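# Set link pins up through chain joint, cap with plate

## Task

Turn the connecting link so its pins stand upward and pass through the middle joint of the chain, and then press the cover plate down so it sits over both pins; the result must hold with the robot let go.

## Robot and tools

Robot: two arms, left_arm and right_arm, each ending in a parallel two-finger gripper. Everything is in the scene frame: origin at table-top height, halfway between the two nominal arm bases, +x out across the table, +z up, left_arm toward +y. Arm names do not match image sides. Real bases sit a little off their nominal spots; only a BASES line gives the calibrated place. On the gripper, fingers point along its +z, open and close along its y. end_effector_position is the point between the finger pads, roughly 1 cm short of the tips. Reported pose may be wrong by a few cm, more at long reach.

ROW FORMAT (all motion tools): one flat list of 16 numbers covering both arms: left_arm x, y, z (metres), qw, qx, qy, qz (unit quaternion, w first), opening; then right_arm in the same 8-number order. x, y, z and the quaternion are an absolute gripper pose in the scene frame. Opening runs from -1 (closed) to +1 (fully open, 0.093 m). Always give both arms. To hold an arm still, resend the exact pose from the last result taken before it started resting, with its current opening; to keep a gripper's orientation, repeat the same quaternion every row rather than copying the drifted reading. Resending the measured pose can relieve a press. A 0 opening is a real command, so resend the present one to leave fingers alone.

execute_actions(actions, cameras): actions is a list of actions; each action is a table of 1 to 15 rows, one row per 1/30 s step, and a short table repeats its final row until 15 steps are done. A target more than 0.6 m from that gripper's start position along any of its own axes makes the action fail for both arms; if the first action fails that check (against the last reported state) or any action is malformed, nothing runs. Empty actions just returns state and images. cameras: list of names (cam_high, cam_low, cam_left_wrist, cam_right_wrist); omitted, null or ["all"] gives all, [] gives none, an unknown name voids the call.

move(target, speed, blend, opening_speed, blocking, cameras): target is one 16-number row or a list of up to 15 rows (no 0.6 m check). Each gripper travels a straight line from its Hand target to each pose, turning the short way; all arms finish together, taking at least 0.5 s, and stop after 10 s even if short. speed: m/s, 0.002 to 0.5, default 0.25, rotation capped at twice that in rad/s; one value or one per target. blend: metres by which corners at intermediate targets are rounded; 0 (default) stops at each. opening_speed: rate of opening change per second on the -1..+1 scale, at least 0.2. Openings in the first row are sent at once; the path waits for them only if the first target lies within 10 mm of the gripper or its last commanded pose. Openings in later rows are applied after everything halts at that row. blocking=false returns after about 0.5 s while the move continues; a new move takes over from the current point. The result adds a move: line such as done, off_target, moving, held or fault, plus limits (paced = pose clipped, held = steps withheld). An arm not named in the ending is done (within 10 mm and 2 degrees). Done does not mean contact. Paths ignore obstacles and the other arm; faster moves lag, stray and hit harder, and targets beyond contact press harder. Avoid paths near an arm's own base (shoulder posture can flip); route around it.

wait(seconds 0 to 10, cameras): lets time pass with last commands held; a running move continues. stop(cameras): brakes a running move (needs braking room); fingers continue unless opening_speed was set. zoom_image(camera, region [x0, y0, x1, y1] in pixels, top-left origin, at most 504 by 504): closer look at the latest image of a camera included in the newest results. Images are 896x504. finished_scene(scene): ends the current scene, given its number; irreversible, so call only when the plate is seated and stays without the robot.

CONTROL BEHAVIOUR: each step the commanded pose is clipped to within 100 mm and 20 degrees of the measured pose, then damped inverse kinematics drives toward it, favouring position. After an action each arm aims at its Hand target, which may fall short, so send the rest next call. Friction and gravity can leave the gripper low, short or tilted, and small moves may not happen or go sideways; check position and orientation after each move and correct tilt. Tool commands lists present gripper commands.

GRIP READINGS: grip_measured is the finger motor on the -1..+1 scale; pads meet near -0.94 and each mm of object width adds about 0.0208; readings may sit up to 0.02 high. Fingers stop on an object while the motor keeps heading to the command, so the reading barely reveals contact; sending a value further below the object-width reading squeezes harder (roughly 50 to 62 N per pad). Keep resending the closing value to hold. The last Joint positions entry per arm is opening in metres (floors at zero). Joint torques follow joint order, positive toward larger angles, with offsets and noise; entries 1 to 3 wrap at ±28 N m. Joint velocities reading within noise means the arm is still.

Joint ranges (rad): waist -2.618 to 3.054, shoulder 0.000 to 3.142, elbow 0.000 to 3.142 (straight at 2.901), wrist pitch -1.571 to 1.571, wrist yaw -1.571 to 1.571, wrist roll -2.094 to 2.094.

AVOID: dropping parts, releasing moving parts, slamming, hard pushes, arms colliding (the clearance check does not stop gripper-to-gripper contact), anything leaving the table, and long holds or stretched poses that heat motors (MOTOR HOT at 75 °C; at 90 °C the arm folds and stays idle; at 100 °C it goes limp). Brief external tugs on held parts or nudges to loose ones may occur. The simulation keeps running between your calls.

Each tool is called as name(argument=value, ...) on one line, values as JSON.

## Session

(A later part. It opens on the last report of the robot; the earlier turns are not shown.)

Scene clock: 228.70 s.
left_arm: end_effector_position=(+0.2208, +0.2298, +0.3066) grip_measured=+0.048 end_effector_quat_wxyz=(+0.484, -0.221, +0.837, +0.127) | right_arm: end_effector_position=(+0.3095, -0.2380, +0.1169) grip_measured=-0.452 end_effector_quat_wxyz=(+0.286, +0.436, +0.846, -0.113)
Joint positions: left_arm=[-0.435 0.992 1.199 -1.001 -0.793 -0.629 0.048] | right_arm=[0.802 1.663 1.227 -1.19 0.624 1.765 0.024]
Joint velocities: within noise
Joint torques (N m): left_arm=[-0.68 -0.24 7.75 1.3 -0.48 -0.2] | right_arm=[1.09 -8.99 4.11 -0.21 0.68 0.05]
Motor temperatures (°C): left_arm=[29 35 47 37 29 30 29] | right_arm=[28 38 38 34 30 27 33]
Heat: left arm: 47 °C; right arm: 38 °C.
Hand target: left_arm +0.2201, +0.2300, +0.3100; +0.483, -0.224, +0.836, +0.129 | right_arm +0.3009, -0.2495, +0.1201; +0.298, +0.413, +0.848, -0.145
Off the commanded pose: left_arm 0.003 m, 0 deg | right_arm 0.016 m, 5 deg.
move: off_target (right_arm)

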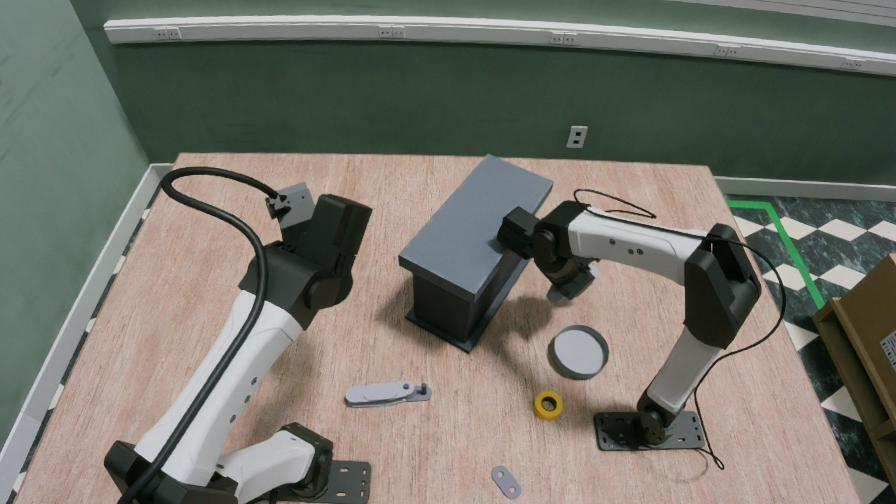

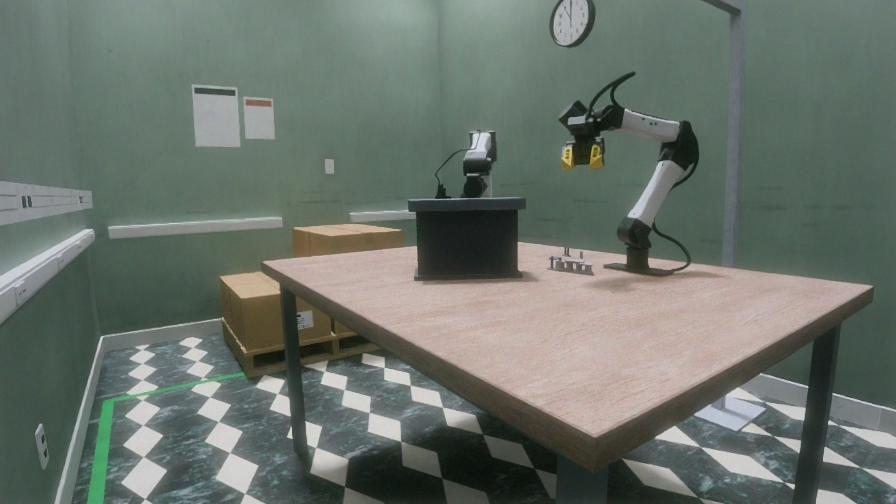

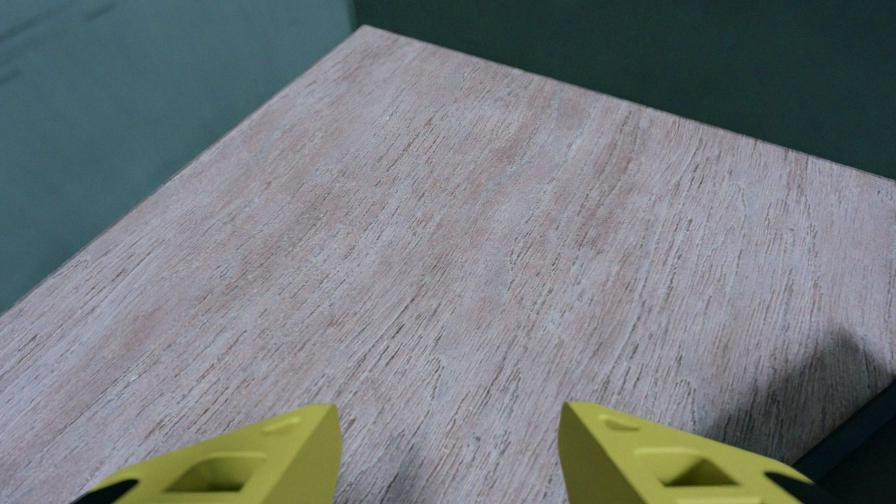

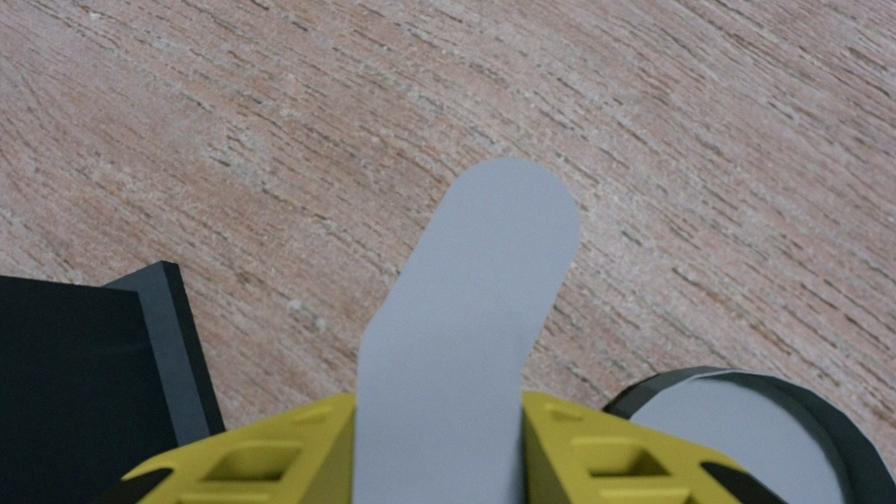

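move(target=[0.22, 0.23,0.31, 0.483,-0.2241,0.8365,0.1294, 0.05,  0.292,-0.262,0.060, 0.3095,0.3904,0.8486,-0.1777, -0.7], speed=0.1)

zoom_image(camera="cam_low", region=[380, 150, 560, 290])

Scene clock: 230.63 s.
left_arm: end_effector_position=(+0.2208, +0.2298, +0.3066) grip_measured=+0.048 end_effector_quat_wxyz=(+0.484, -0.221, +0.837, +0.127) | right_arm: end_effector_position=(+0.3282, -0.2271, +0.0998) grip_measured=-0.452 end_effector_quat_wxyz=(+0.330, +0.446, +0.831, -0.041)
Joint positions: left_arm=[-0.435 0.992 1.199 -1.001 -0.793 -0.629 0.048] | right_arm=[0.802 1.62 1.087 -0.91 0.667 1.734 0.024]
Joint velocities: within noise
Joint torques (N m): left_arm=[-0.69 -0.24 7.73 1.3 -0.48 -0.2] | right_arm=[1.51 0.49 0.61 -0.68 0.77 0.08]
Motor temperatures (°C): left_arm=[29 35 47 37 29 30 29] | right_arm=[28 38 38 34 30 27 33]
Heat: left arm: 47 °C; right arm: 38 °C.
Hand target: left_arm +0.2201, +0.2300, +0.3100; +0.483, -0.224, +0.836, +0.129 | right_arm +0.2955, -0.2614, +0.0691; +0.311, +0.387, +0.851, -0.172
Off the commanded pose: left_arm 0.003 m, 0 deg | right_arm 0.064 m, 17 deg.
move: off_target (right_arm)

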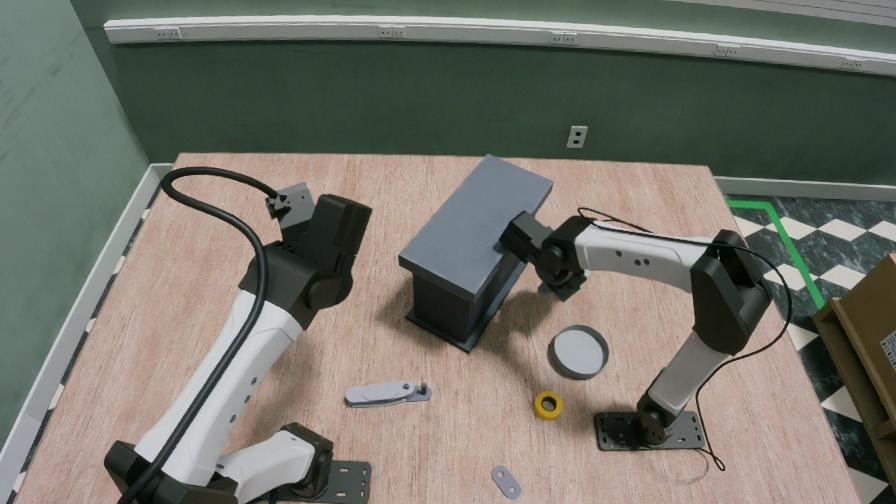

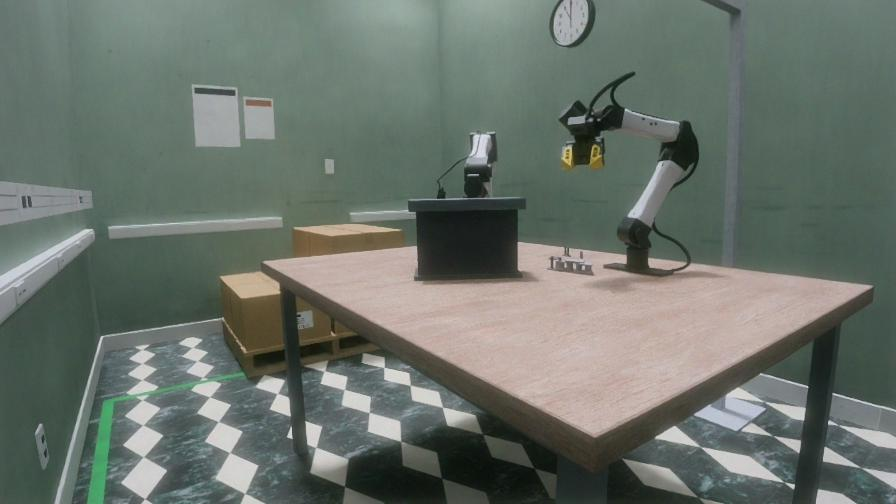

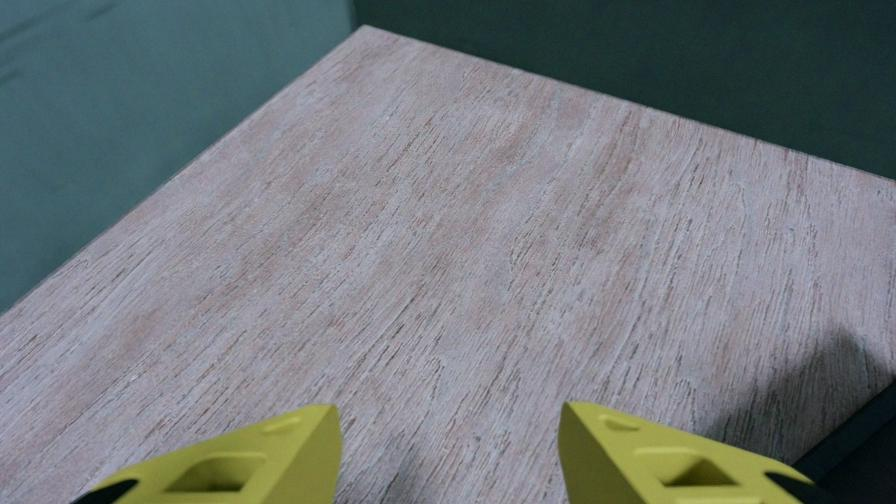

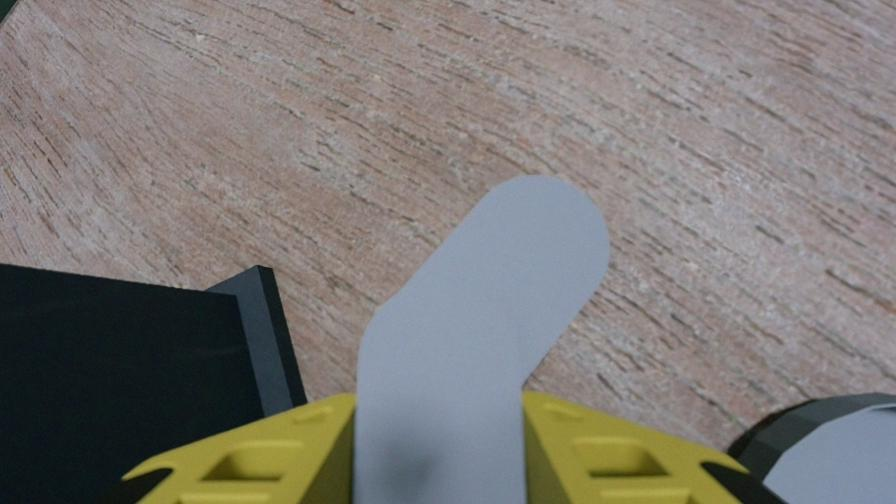

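Scaled by 2.800 from the camera's 896x504 image, which has a finer 1280x720 frame.

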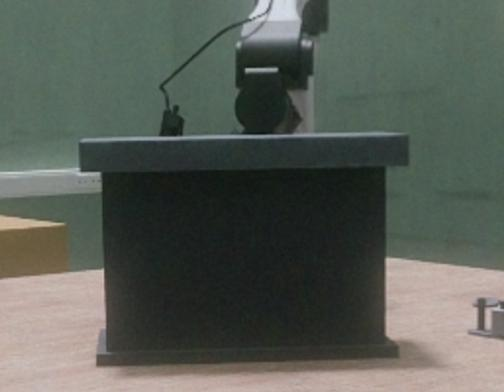

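move(target=[[0.22, 0.23,0.31, 0.483,-0.2241,0.8365,0.1294, 0.05,  0.31,-0.26,0.15, 0.298,0.4136,0.848,-0.1453, -0.7],[0.22, 0.23,0.31, 0.483,-0.2241,0.8365,0.1294, 0.05,  0.29,-0.30,0.16, 0.298,0.4136,0.848,-0.1453, -0.7]], speed=0.1)

Scene clock: 232.90 s.
left_arm: end_effector_position=(+0.2208, +0.2298, +0.3066) grip_measured=+0.048 end_effector_quat_wxyz=(+0.484, -0.221, +0.837, +0.127) | right_arm: end_effector_position=(+0.2900, -0.2929, +0.1516) grip_measured=-0.452 end_effector_quat_wxyz=(+0.283, +0.416, +0.852, -0.144)
Joint positions: left_arm=[-0.435 0.992 1.199 -1.001 -0.793 -0.629 0.048] | right_arm=[0.709 1.475 1.17 -1.308 0.645 1.623 0.024]
Joint velocities: within noise
Joint torques (N m): left_arm=[-0.69 -0.24 7.76 1.3 -0.48 -0.2] | right_arm=[-0.46 -8.64 5.78 0.2 0.6 0.07]
Motor temperatures (°C): left_arm=[29 35 47 37 29 30 29] | right_arm=[28 38 38 33 30 27 33]
Heat: left arm: 47 °C; right arm: 38 °C.
Hand target: left_arm +0.2201, +0.2300, +0.3100; +0.483, -0.224, +0.836, +0.129 | right_arm +0.2900, -0.2998, +0.1598; +0.298, +0.414, +0.848, -0.146
Off the commanded pose: left_arm 0.003 m, 0 deg | right_arm 0.011 m, 2 deg.
move: off_target (right_arm)

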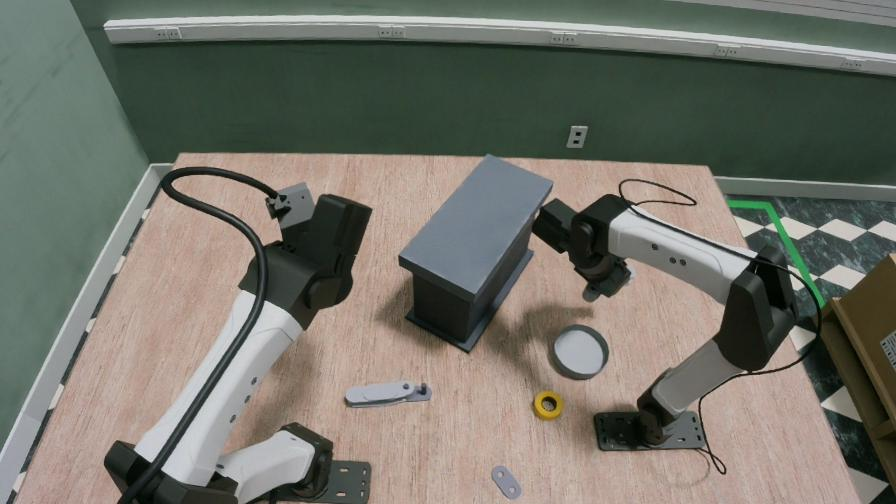

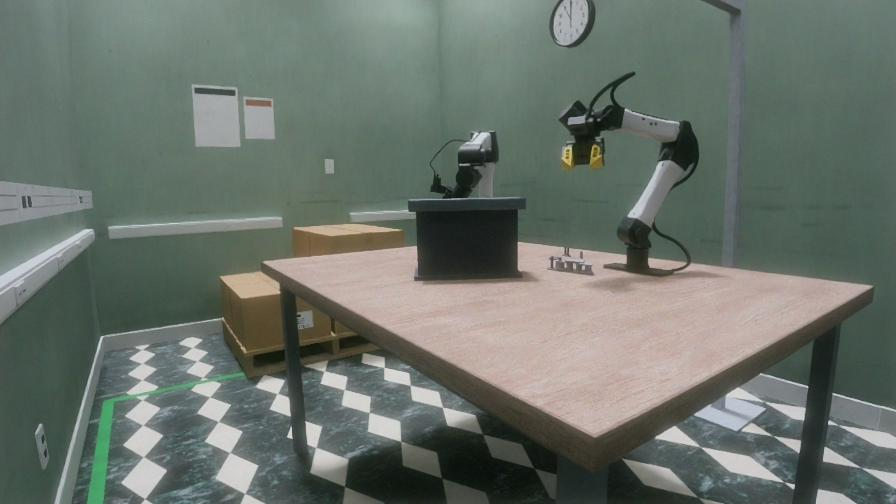

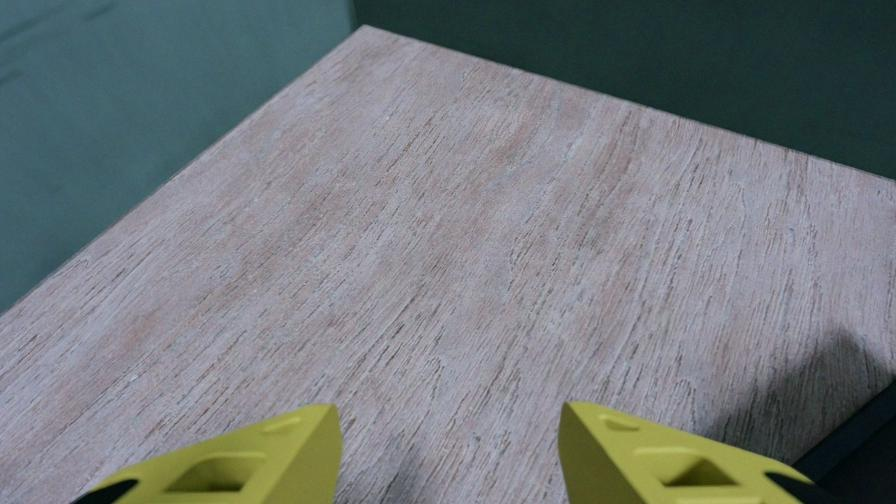

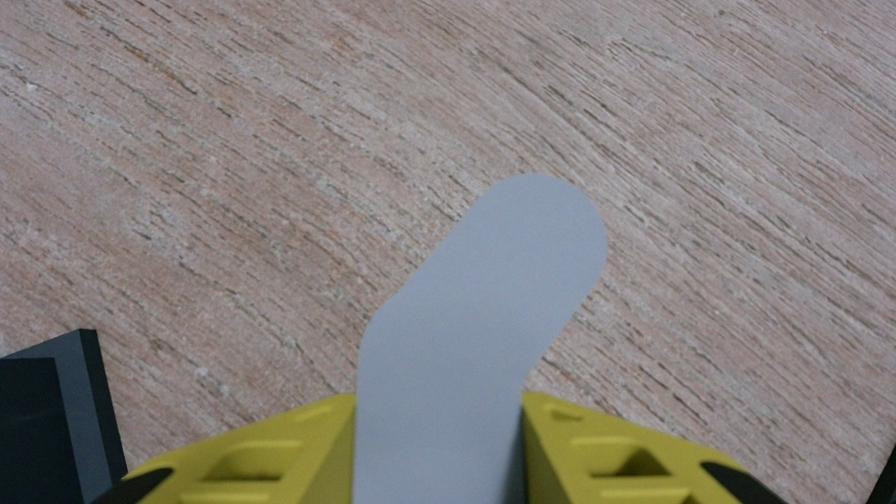

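move(target=[[0.22, 0.23,0.31, 0.483,-0.2241,0.8365,0.1294, 0.05,  0.27,-0.335,0.12, 0.298,0.4136,0.848,-0.1453, -0.7],[0.22, 0.23,0.31, 0.483,-0.2241,0.8365,0.1294, 0.05,  0.27,-0.335,0.05, 0.298,0.4136,0.848,-0.1453, -0.7]], speed=0.12)

zoom_image(camera="cam_high", region=[530, 200, 690, 400])

Scene clock: 235.67 s.
left_arm: end_effector_position=(+0.2208, +0.2298, +0.3066) grip_measured=+0.048 end_effector_quat_wxyz=(+0.484, -0.221, +0.837, +0.127) | right_arm: end_effector_position=(+0.2667, -0.3302, +0.0500) grip_measured=-0.452 end_effector_quat_wxyz=(+0.287, +0.416, +0.852, -0.136)
Joint positions: left_arm=[-0.435 0.992 1.199 -1.001 -0.793 -0.629 0.048] | right_arm=[0.641 1.389 0.676 -0.828 0.645 1.531 0.024]
Joint velocities: within noise
Joint torques (N m): left_arm=[-0.7 -0.25 7.73 1.31 -0.48 -0.19] | right_arm=[-0.65 -3.49 5.29 0.55 0.6 0.09]
Motor temperatures (°C): left_arm=[29 35 47 37 29 30 29] | right_arm=[28 38 38 33 30 27 33]
Heat: left arm: 47 °C; right arm: 38 °C.
Hand target: left_arm +0.2201, +0.2300, +0.3100; +0.483, -0.224, +0.836, +0.129 | right_arm +0.2698, -0.3349, +0.0502; +0.298, +0.414, +0.848, -0.145
Off the commanded pose: left_arm 0.003 m, 0 deg | right_arm 0.006 m, 2 deg.
move: done

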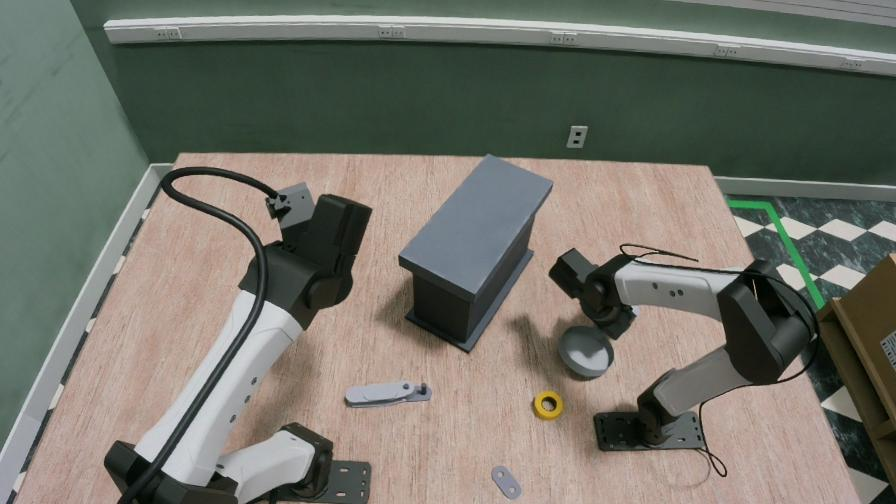

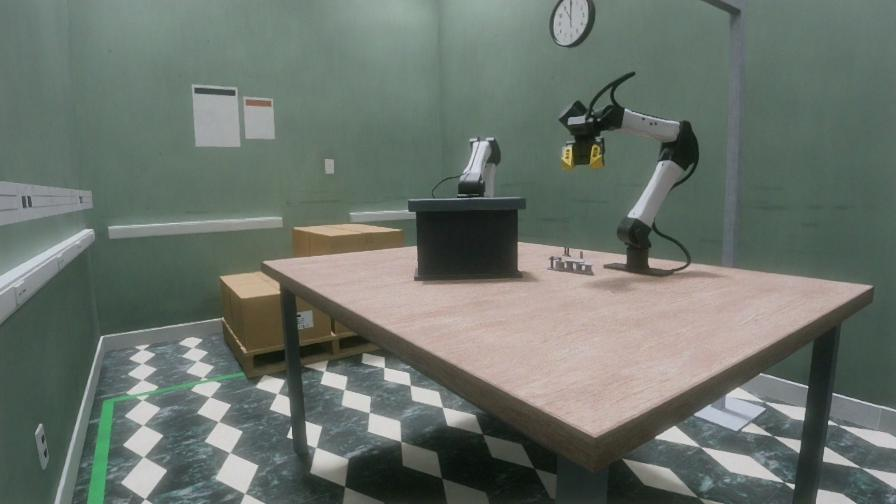

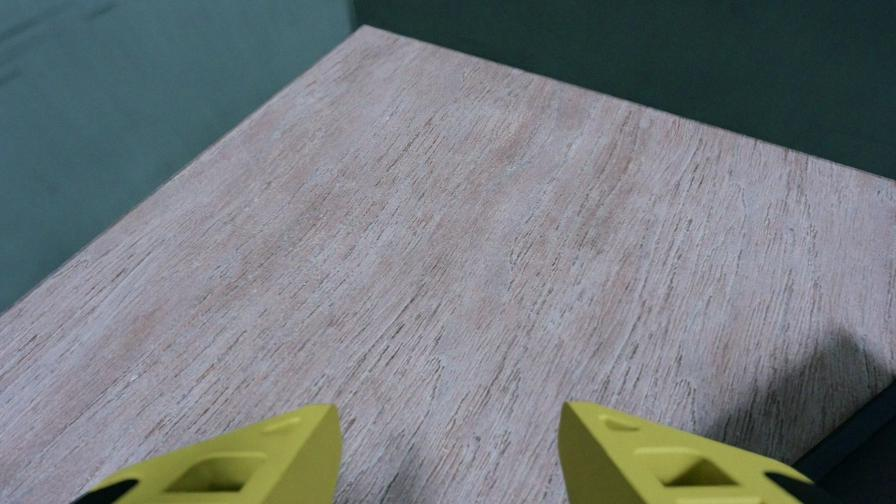

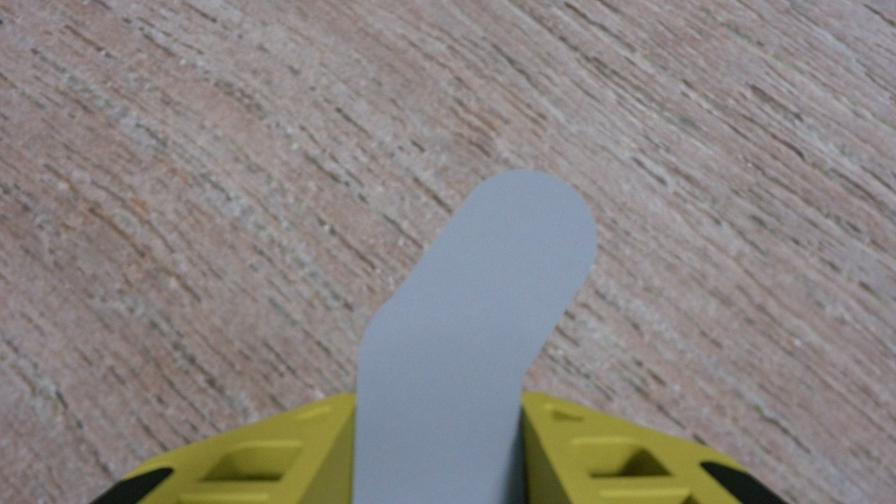

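Scaled by 2.520 from the camera's 896x504 image, which has a finer 1280x720 frame.

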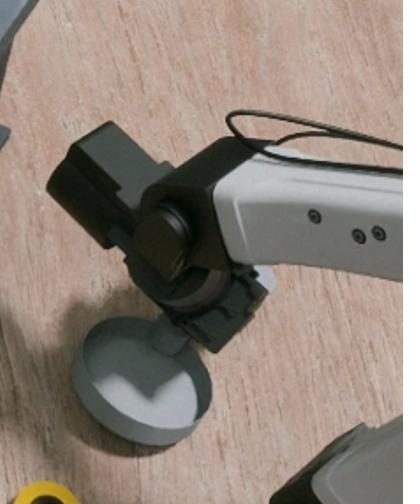

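move(target=[[0.22, 0.23,0.31, 0.483,-0.2241,0.8365,0.1294, 0.05,  0.27,-0.335,0.11, 0.298,0.4136,0.848,-0.1453, -0.7],[0.22, 0.23,0.31, 0.483,-0.2241,0.8365,0.1294, 0.05,  0.32,-0.37,0.11, 0.298,0.4136,0.848,-0.1453, -0.7]], speed=0.12)

zoom_image(camera="cam_high", region=[530, 200, 730, 400])

Scene clock: 240.17 s.
left_arm: end_effector_position=(+0.2208, +0.2298, +0.3066) grip_measured=+0.048 end_effector_quat_wxyz=(+0.484, -0.221, +0.837, +0.127) | right_arm: end_effector_position=(+0.3061, -0.3690, +0.0989) grip_measured=-0.452 end_effector_quat_wxyz=(+0.276, +0.410, +0.857, -0.150)
Joint positions: left_arm=[-0.435 0.992 1.199 -1.001 -0.793 -0.629 0.048] | right_arm=[0.386 1.352 0.854 -0.893 0.617 1.213 0.024]
Joint velocities: within noise
Joint torques (N m): left_arm=[-0.69 -0.27 7.73 1.3 -0.47 -0.19] | right_arm=[-0.7 -4.14 9.32 0.89 0.52 0.07]
Motor temperatures (°C): left_arm=[29 35 47 37 29 30 29] | right_arm=[28 37 38 33 30 27 33]
Heat: left arm: 47 °C; right arm: 38 °C.
Hand target: left_arm +0.2201, +0.2300, +0.3100; +0.483, -0.224, +0.836, +0.129 | right_arm +0.3192, -0.3700, +0.1104; +0.298, +0.414, +0.848, -0.145
Off the commanded pose: left_arm 0.003 m, 0 deg | right_arm 0.018 m, 3 deg.
move: off_target (right_arm)

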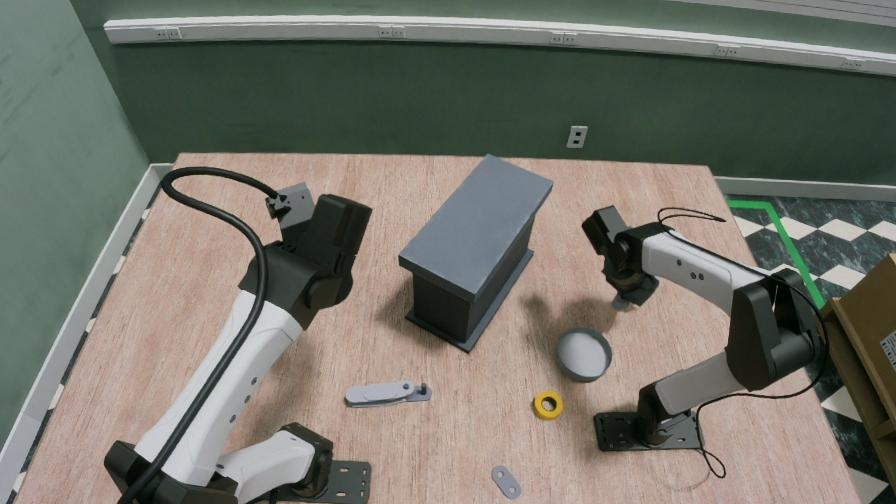

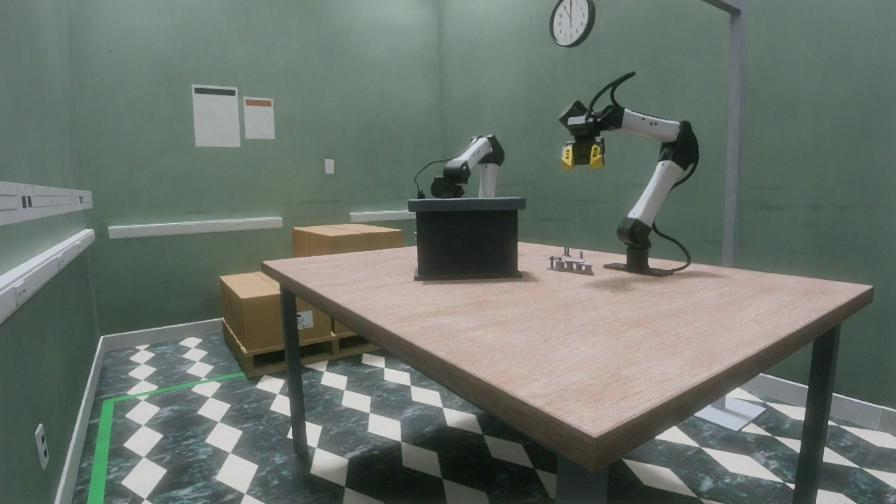

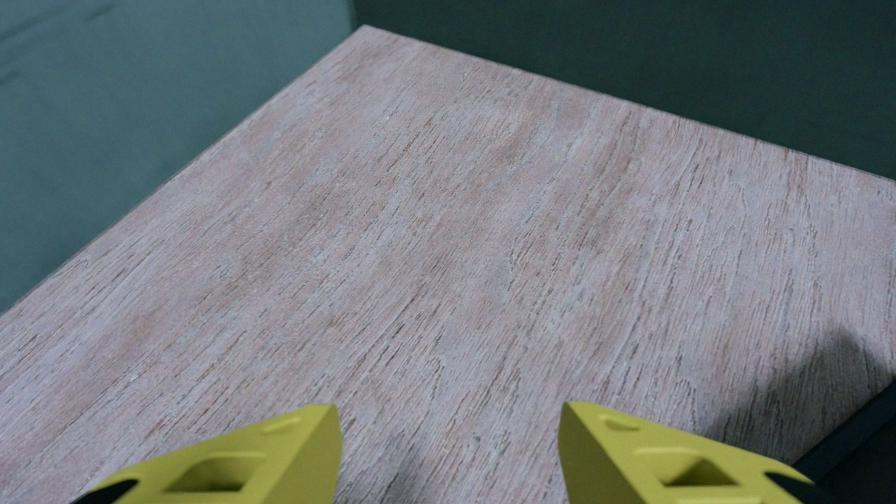

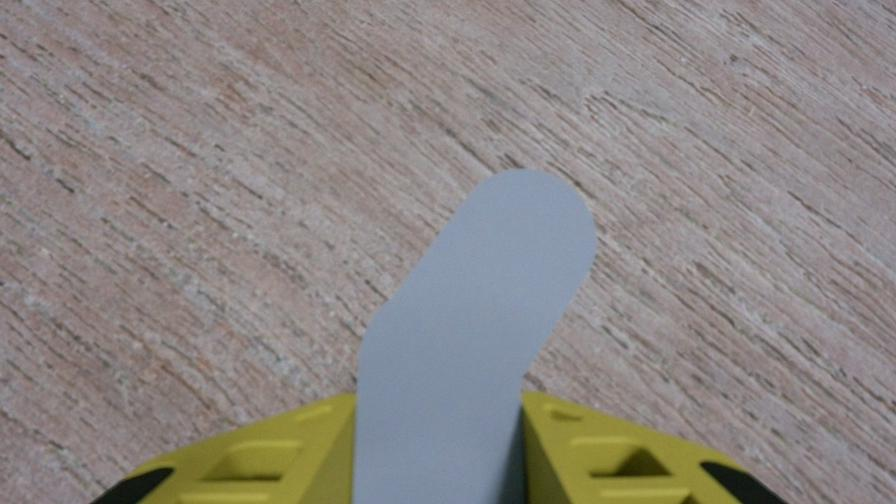

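Scaled by 2.520 from the camera's 896x504 image, which has a finer 1280x720 frame.

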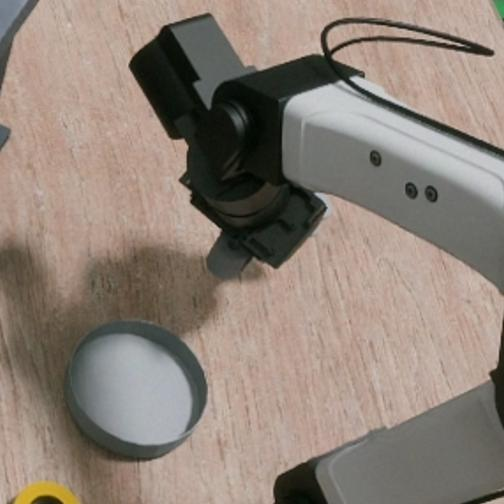

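move(target=[0.22, 0.23,0.31, 0.483,-0.2241,0.8365,0.1294, 0.05,  0.32,-0.37,0.040, 0.298,0.4136,0.848,-0.1453, -0.7], speed=0.1, cameras=["cam_right_wrist","cam_high"])

zoom_image(camera="cam_high", region=[580, 230, 680, 350])

Scene clock: 242.07 s.
left_arm: end_effector_position=(+0.2208, +0.2298, +0.3066) grip_measured=+0.048 end_effector_quat_wxyz=(+0.484, -0.221, +0.837, +0.127) | right_arm: end_effector_position=(+0.3150, -0.3648, +0.0380) grip_measured=-0.452 end_effector_quat_wxyz=(+0.284, +0.413, +0.854, -0.138)
Joint positions: left_arm=[-0.435 0.992 1.199 -1.001 -0.793 -0.629 0.048] | right_arm=[0.386 1.473 0.686 -0.572 0.613 1.211 0.024]
Joint velocities: within noise
Joint torques (N m): left_arm=[-0.68 -0.24 7.73 1.3 -0.48 -0.19] | right_arm=[-0.77 -4.79 5.81 0.94 0.56 0.07]
Motor temperatures (°C): left_arm=[29 35 47 37 29 30 29] | right_arm=[28 37 38 33 30 27 33]
Heat: left arm: 47 °C; right arm: 38 °C.
Hand target: left_arm +0.2201, +0.2300, +0.3100; +0.483, -0.224, +0.836, +0.129 | right_arm +0.3197, -0.3699, +0.0401; +0.298, +0.414, +0.848, -0.146
Off the commanded pose: left_arm 0.003 m, 0 deg | right_arm 0.007 m, 2 deg.
move: done
Images, in order (width x height): cam_high 896x504, cam_right_wrist 896x504.

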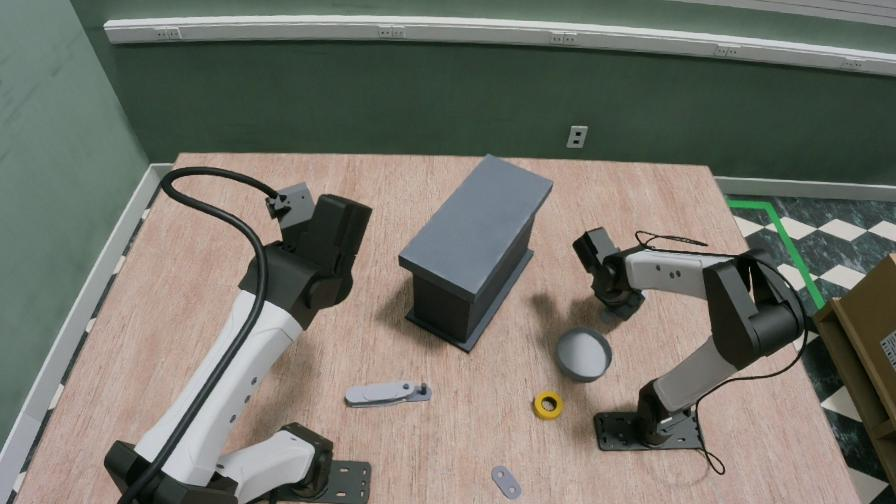

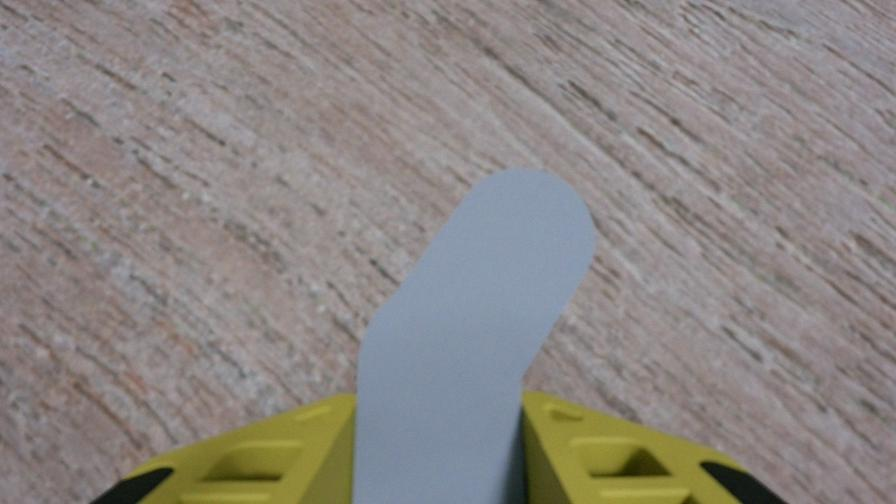

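Scaled by 4.200 from the camera's 896x504 image, which has a finer 1280x720 frame.

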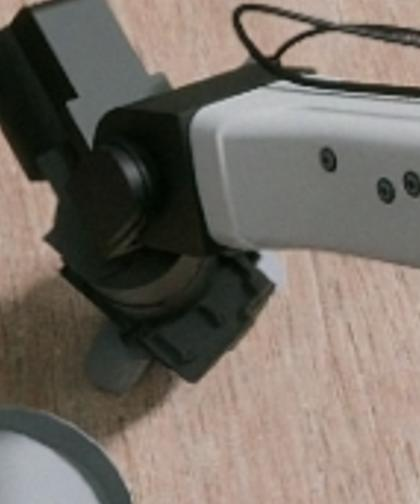

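move(target=[[0.22, 0.23,0.31, 0.483,-0.2241,0.8365,0.1294, 0.05,  0.342,-0.39,0.042, 0.298,0.4136,0.848,-0.1453, -0.7],[0.22, 0.23,0.31, 0.483,-0.2241,0.8365,0.1294, 0.05,  0.342,-0.39,0.030, 0.298,0.4136,0.848,-0.1453, -0.7]], speed=0.1, cameras=["cam_right_wrist","cam_high"])

zoom_image(camera="cam_high", region=[580, 230, 680, 350])

Scene clock: 243.80 s.
left_arm: end_effector_position=(+0.2208, +0.2298, +0.3066) grip_measured=+0.048 end_effector_quat_wxyz=(+0.484, -0.221, +0.837, +0.127) | right_arm: end_effector_position=(+0.3346, -0.3898, +0.0304) grip_measured=-0.452 end_effector_quat_wxyz=(+0.291, +0.411, +0.850, -0.151)
Joint positions: left_arm=[-0.435 0.992 1.199 -1.001 -0.793 -0.629 0.048] | right_arm=[0.275 1.532 0.686 -0.444 0.614 1.078 0.024]
Joint velocities: within noise
Joint torques (N m): left_arm=[-0.68 -0.24 7.73 1.3 -0.47 -0.19] | right_arm=[-0.64 -4.64 6.34 1.18 0.28 0.08]
Motor temperatures (°C): left_arm=[29 35 47 37 29 30 29] | right_arm=[28 37 38 33 30 27 33]
Heat: left arm: 47 °C; right arm: 38 °C.
Hand target: left_arm +0.2201, +0.2300, +0.3100; +0.483, -0.224, +0.836, +0.129 | right_arm +0.3417, -0.3900, +0.0302; +0.298, +0.414, +0.848, -0.145
Off the commanded pose: left_arm 0.003 m, 0 deg | right_arm 0.007 m, 1 deg.
move: done
Images, in order (width x height): cam_high 896x504, cam_right_wrist 896x504.

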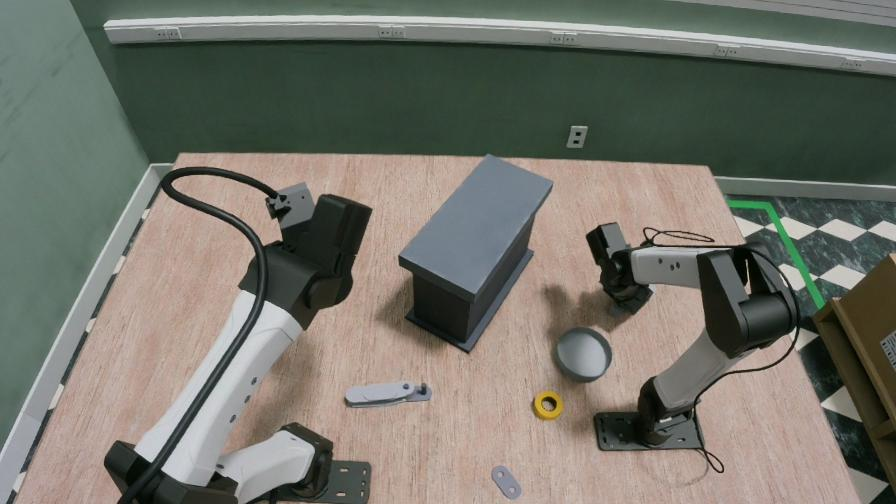

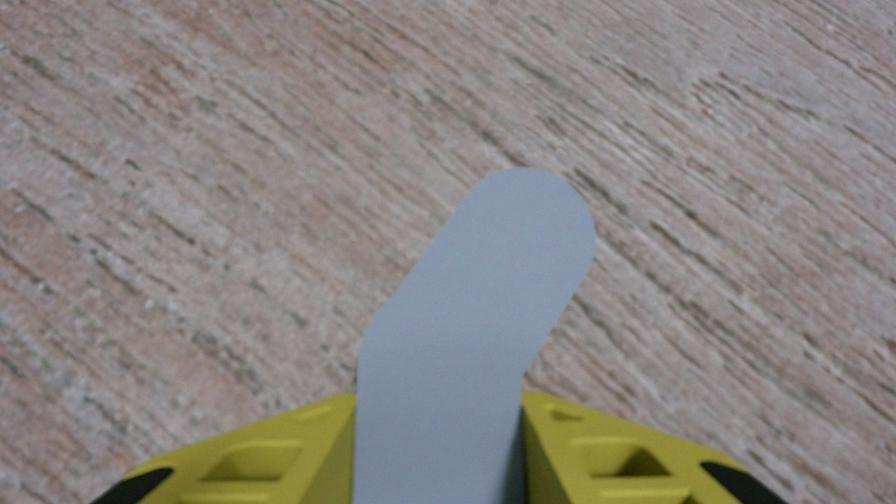

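Scaled by 4.200 from the camera's 896x504 image, which has a finer 1280x720 frame.

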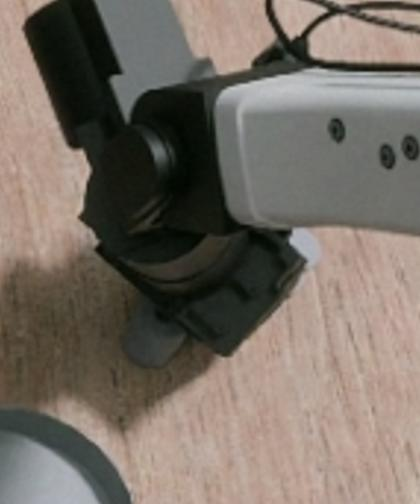

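move(target=[0.22, 0.23,0.31, 0.483,-0.2241,0.8365,0.1294, 0.05,  0.342,-0.39,0.020, 0.298,0.4136,0.848,-0.1453, -0.7], speed=0.05, cameras=["cam_right_wrist"])

move(target=[0.22, 0.23,0.31, 0.483,-0.2241,0.8365,0.1294, 0.05,  0.342,-0.39,0.014, 0.298,0.4136,0.848,-0.1453, -0.7], speed=0.04, cameras=["cam_right_wrist"])

Scene clock: 244.93 s.
left_arm: end_effector_position=(+0.2208, +0.2298, +0.3066) grip_measured=+0.048 end_effector_quat_wxyz=(+0.484, -0.221, +0.837, +0.127) | right_arm: end_effector_position=(+0.3392, -0.3915, +0.0298) grip_measured=-0.452 end_effector_quat_wxyz=(+0.300, +0.410, +0.847, -0.156)
Joint positions: left_arm=[-0.435 0.992 1.199 -1.001 -0.793 -0.629 0.048] | right_arm=[0.275 1.549 0.686 -0.415 0.635 1.07 0.024]
Joint velocities: within noise
Joint torques (N m): left_arm=[-0.68 -0.27 7.75 1.31 -0.47 -0.2] | right_arm=[-0.59 -3.71 4.51 1.34 0.1 0.13]
Motor temperatures (°C): left_arm=[29 35 47 37 29 30 29] | right_arm=[28 37 38 33 30 27 33]
Heat: left arm: 47 °C; right arm: 38 °C.
Hand target: left_arm +0.2201, +0.2300, +0.3100; +0.483, -0.224, +0.836, +0.129 | right_arm +0.3414, -0.3900, +0.0205; +0.298, +0.414, +0.848, -0.146
Off the commanded pose: left_arm 0.003 m, 0 deg | right_arm 0.010 m, 1 deg.
move: done
Images, in order (width x height): cam_right_wrist 896x504.

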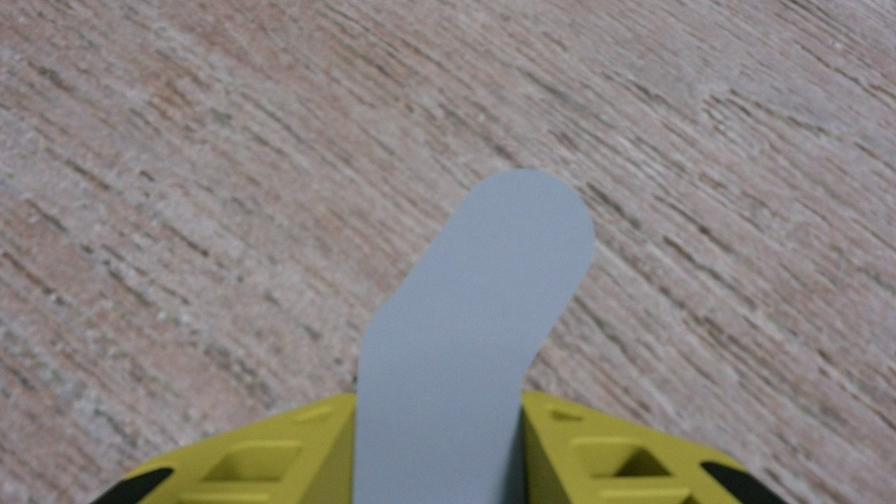

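Scene clock: 245.80 s.
left_arm: end_effector_position=(+0.2208, +0.2298, +0.3066) grip_measured=+0.048 end_effector_quat_wxyz=(+0.484, -0.221, +0.837, +0.127) | right_arm: end_effector_position=(+0.3425, -0.3928, +0.0292) grip_measured=-0.452 end_effector_quat_wxyz=(+0.311, +0.411, +0.842, -0.157)
Joint positions: left_arm=[-0.435 0.992 1.199 -1.001 -0.793 -0.629 0.048] | right_arm=[0.275 1.557 0.679 -0.382 0.651 1.07 0.024]
Joint velocities: within noise
Joint torques (N m): left_arm=[-0.68 -0.25 7.73 1.3 -0.48 -0.19] | right_arm=[-0.55 -3.02 4.03 1.35 -0.03 0.19]
Motor temperatures (°C): left_arm=[29 35 47 37 29 30 29] | right_arm=[28 37 38 33 30 27 33]
Heat: left arm: 47 °C; right arm: 38 °C.
Hand target: left_arm +0.2201, +0.2300, +0.3100; +0.483, -0.224, +0.836, +0.129 | right_arm +0.3410, -0.3900, +0.0149; +0.298, +0.414, +0.848, -0.146
Off the commanded pose: left_arm 0.003 m, 0 deg | right_arm 0.015 m, 2 deg.
move: off_target (right_arm)
Images, in order (width x height): cam_right_wrist 896x504.

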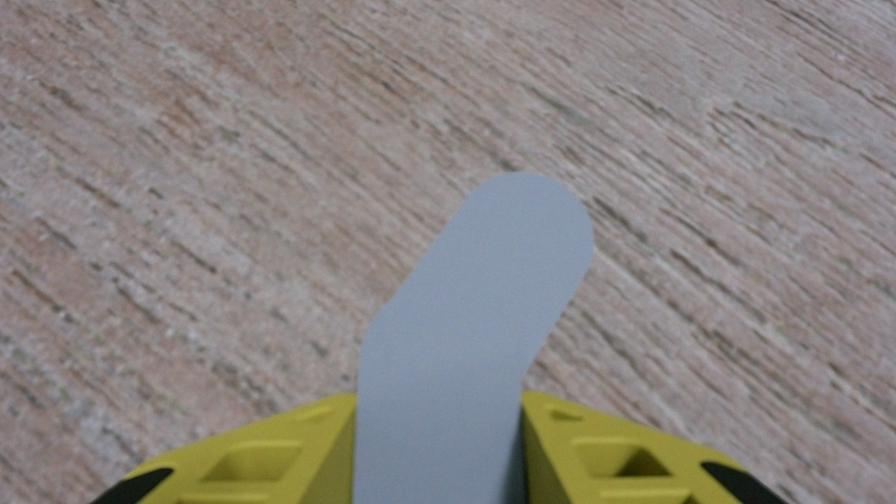

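move(target=[[0.22, 0.23,0.31, 0.483,-0.2241,0.8365,0.1294, 0.05,  0.342,-0.39,0.022, 0.298,0.4136,0.848,-0.1453, -0.7],[0.22, 0.23,0.31, 0.483,-0.2241,0.8365,0.1294, 0.05,  0.342,-0.39,0.022, 0.298,0.4136,0.848,-0.1453, -0.1]], speed=0.04, opening_speed=0.6, cameras=["cam_right_wrist"])

Scene clock: 248.10 s.
left_arm: end_effector_position=(+0.2208, +0.2298, +0.3066) grip_measured=+0.048 end_effector_quat_wxyz=(+0.484, -0.221, +0.837, +0.127) | right_arm: end_effector_position=(+0.3433, -0.3890, +0.0270) grip_measured=-0.103 end_effector_quat_wxyz=(+0.305, +0.412, +0.846, -0.146)
Joint positions: left_arm=[-0.435 0.992 1.199 -1.001 -0.793 -0.629 0.048] | right_arm=[0.274 1.557 0.679 -0.377 0.625 1.069 0.04]
Joint velocities: within noise
Joint torques (N m): left_arm=[-0.68 -0.25 7.73 1.3 -0.48 -0.19] | right_arm=[-0.61 -5 5.42 1 0.13 0.15]
Motor temperatures (°C): left_arm=[29 35 47 37 29 30 29] | right_arm=[28 37 38 33 30 27 33]
Heat: left arm: 47 °C; right arm: 38 °C.
Hand target: left_arm +0.2201, +0.2300, +0.3100; +0.483, -0.224, +0.836, +0.129 | right_arm +0.3419, -0.3899, +0.0221; +0.298, +0.414, +0.848, -0.145
Off the commanded pose: left_arm 0.003 m, 0 deg | right_arm 0.005 m, 1 deg.
move: done
Images, in order (width x height): cam_right_wrist 896x504.

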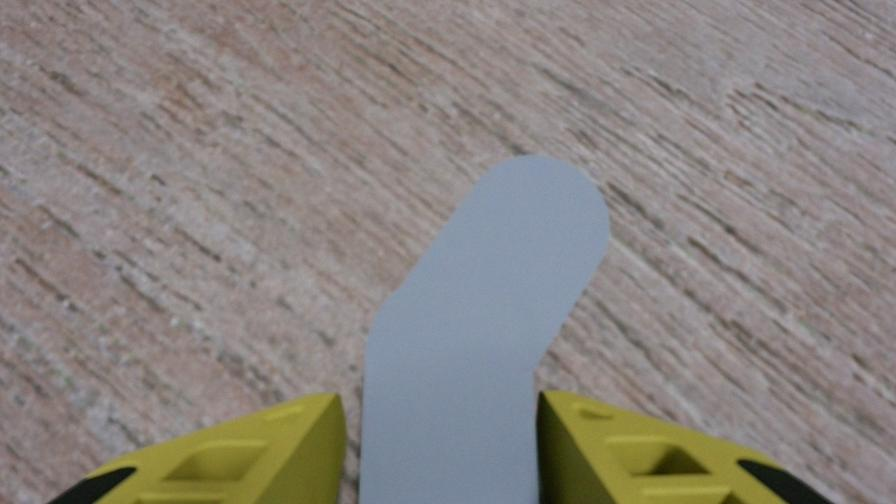

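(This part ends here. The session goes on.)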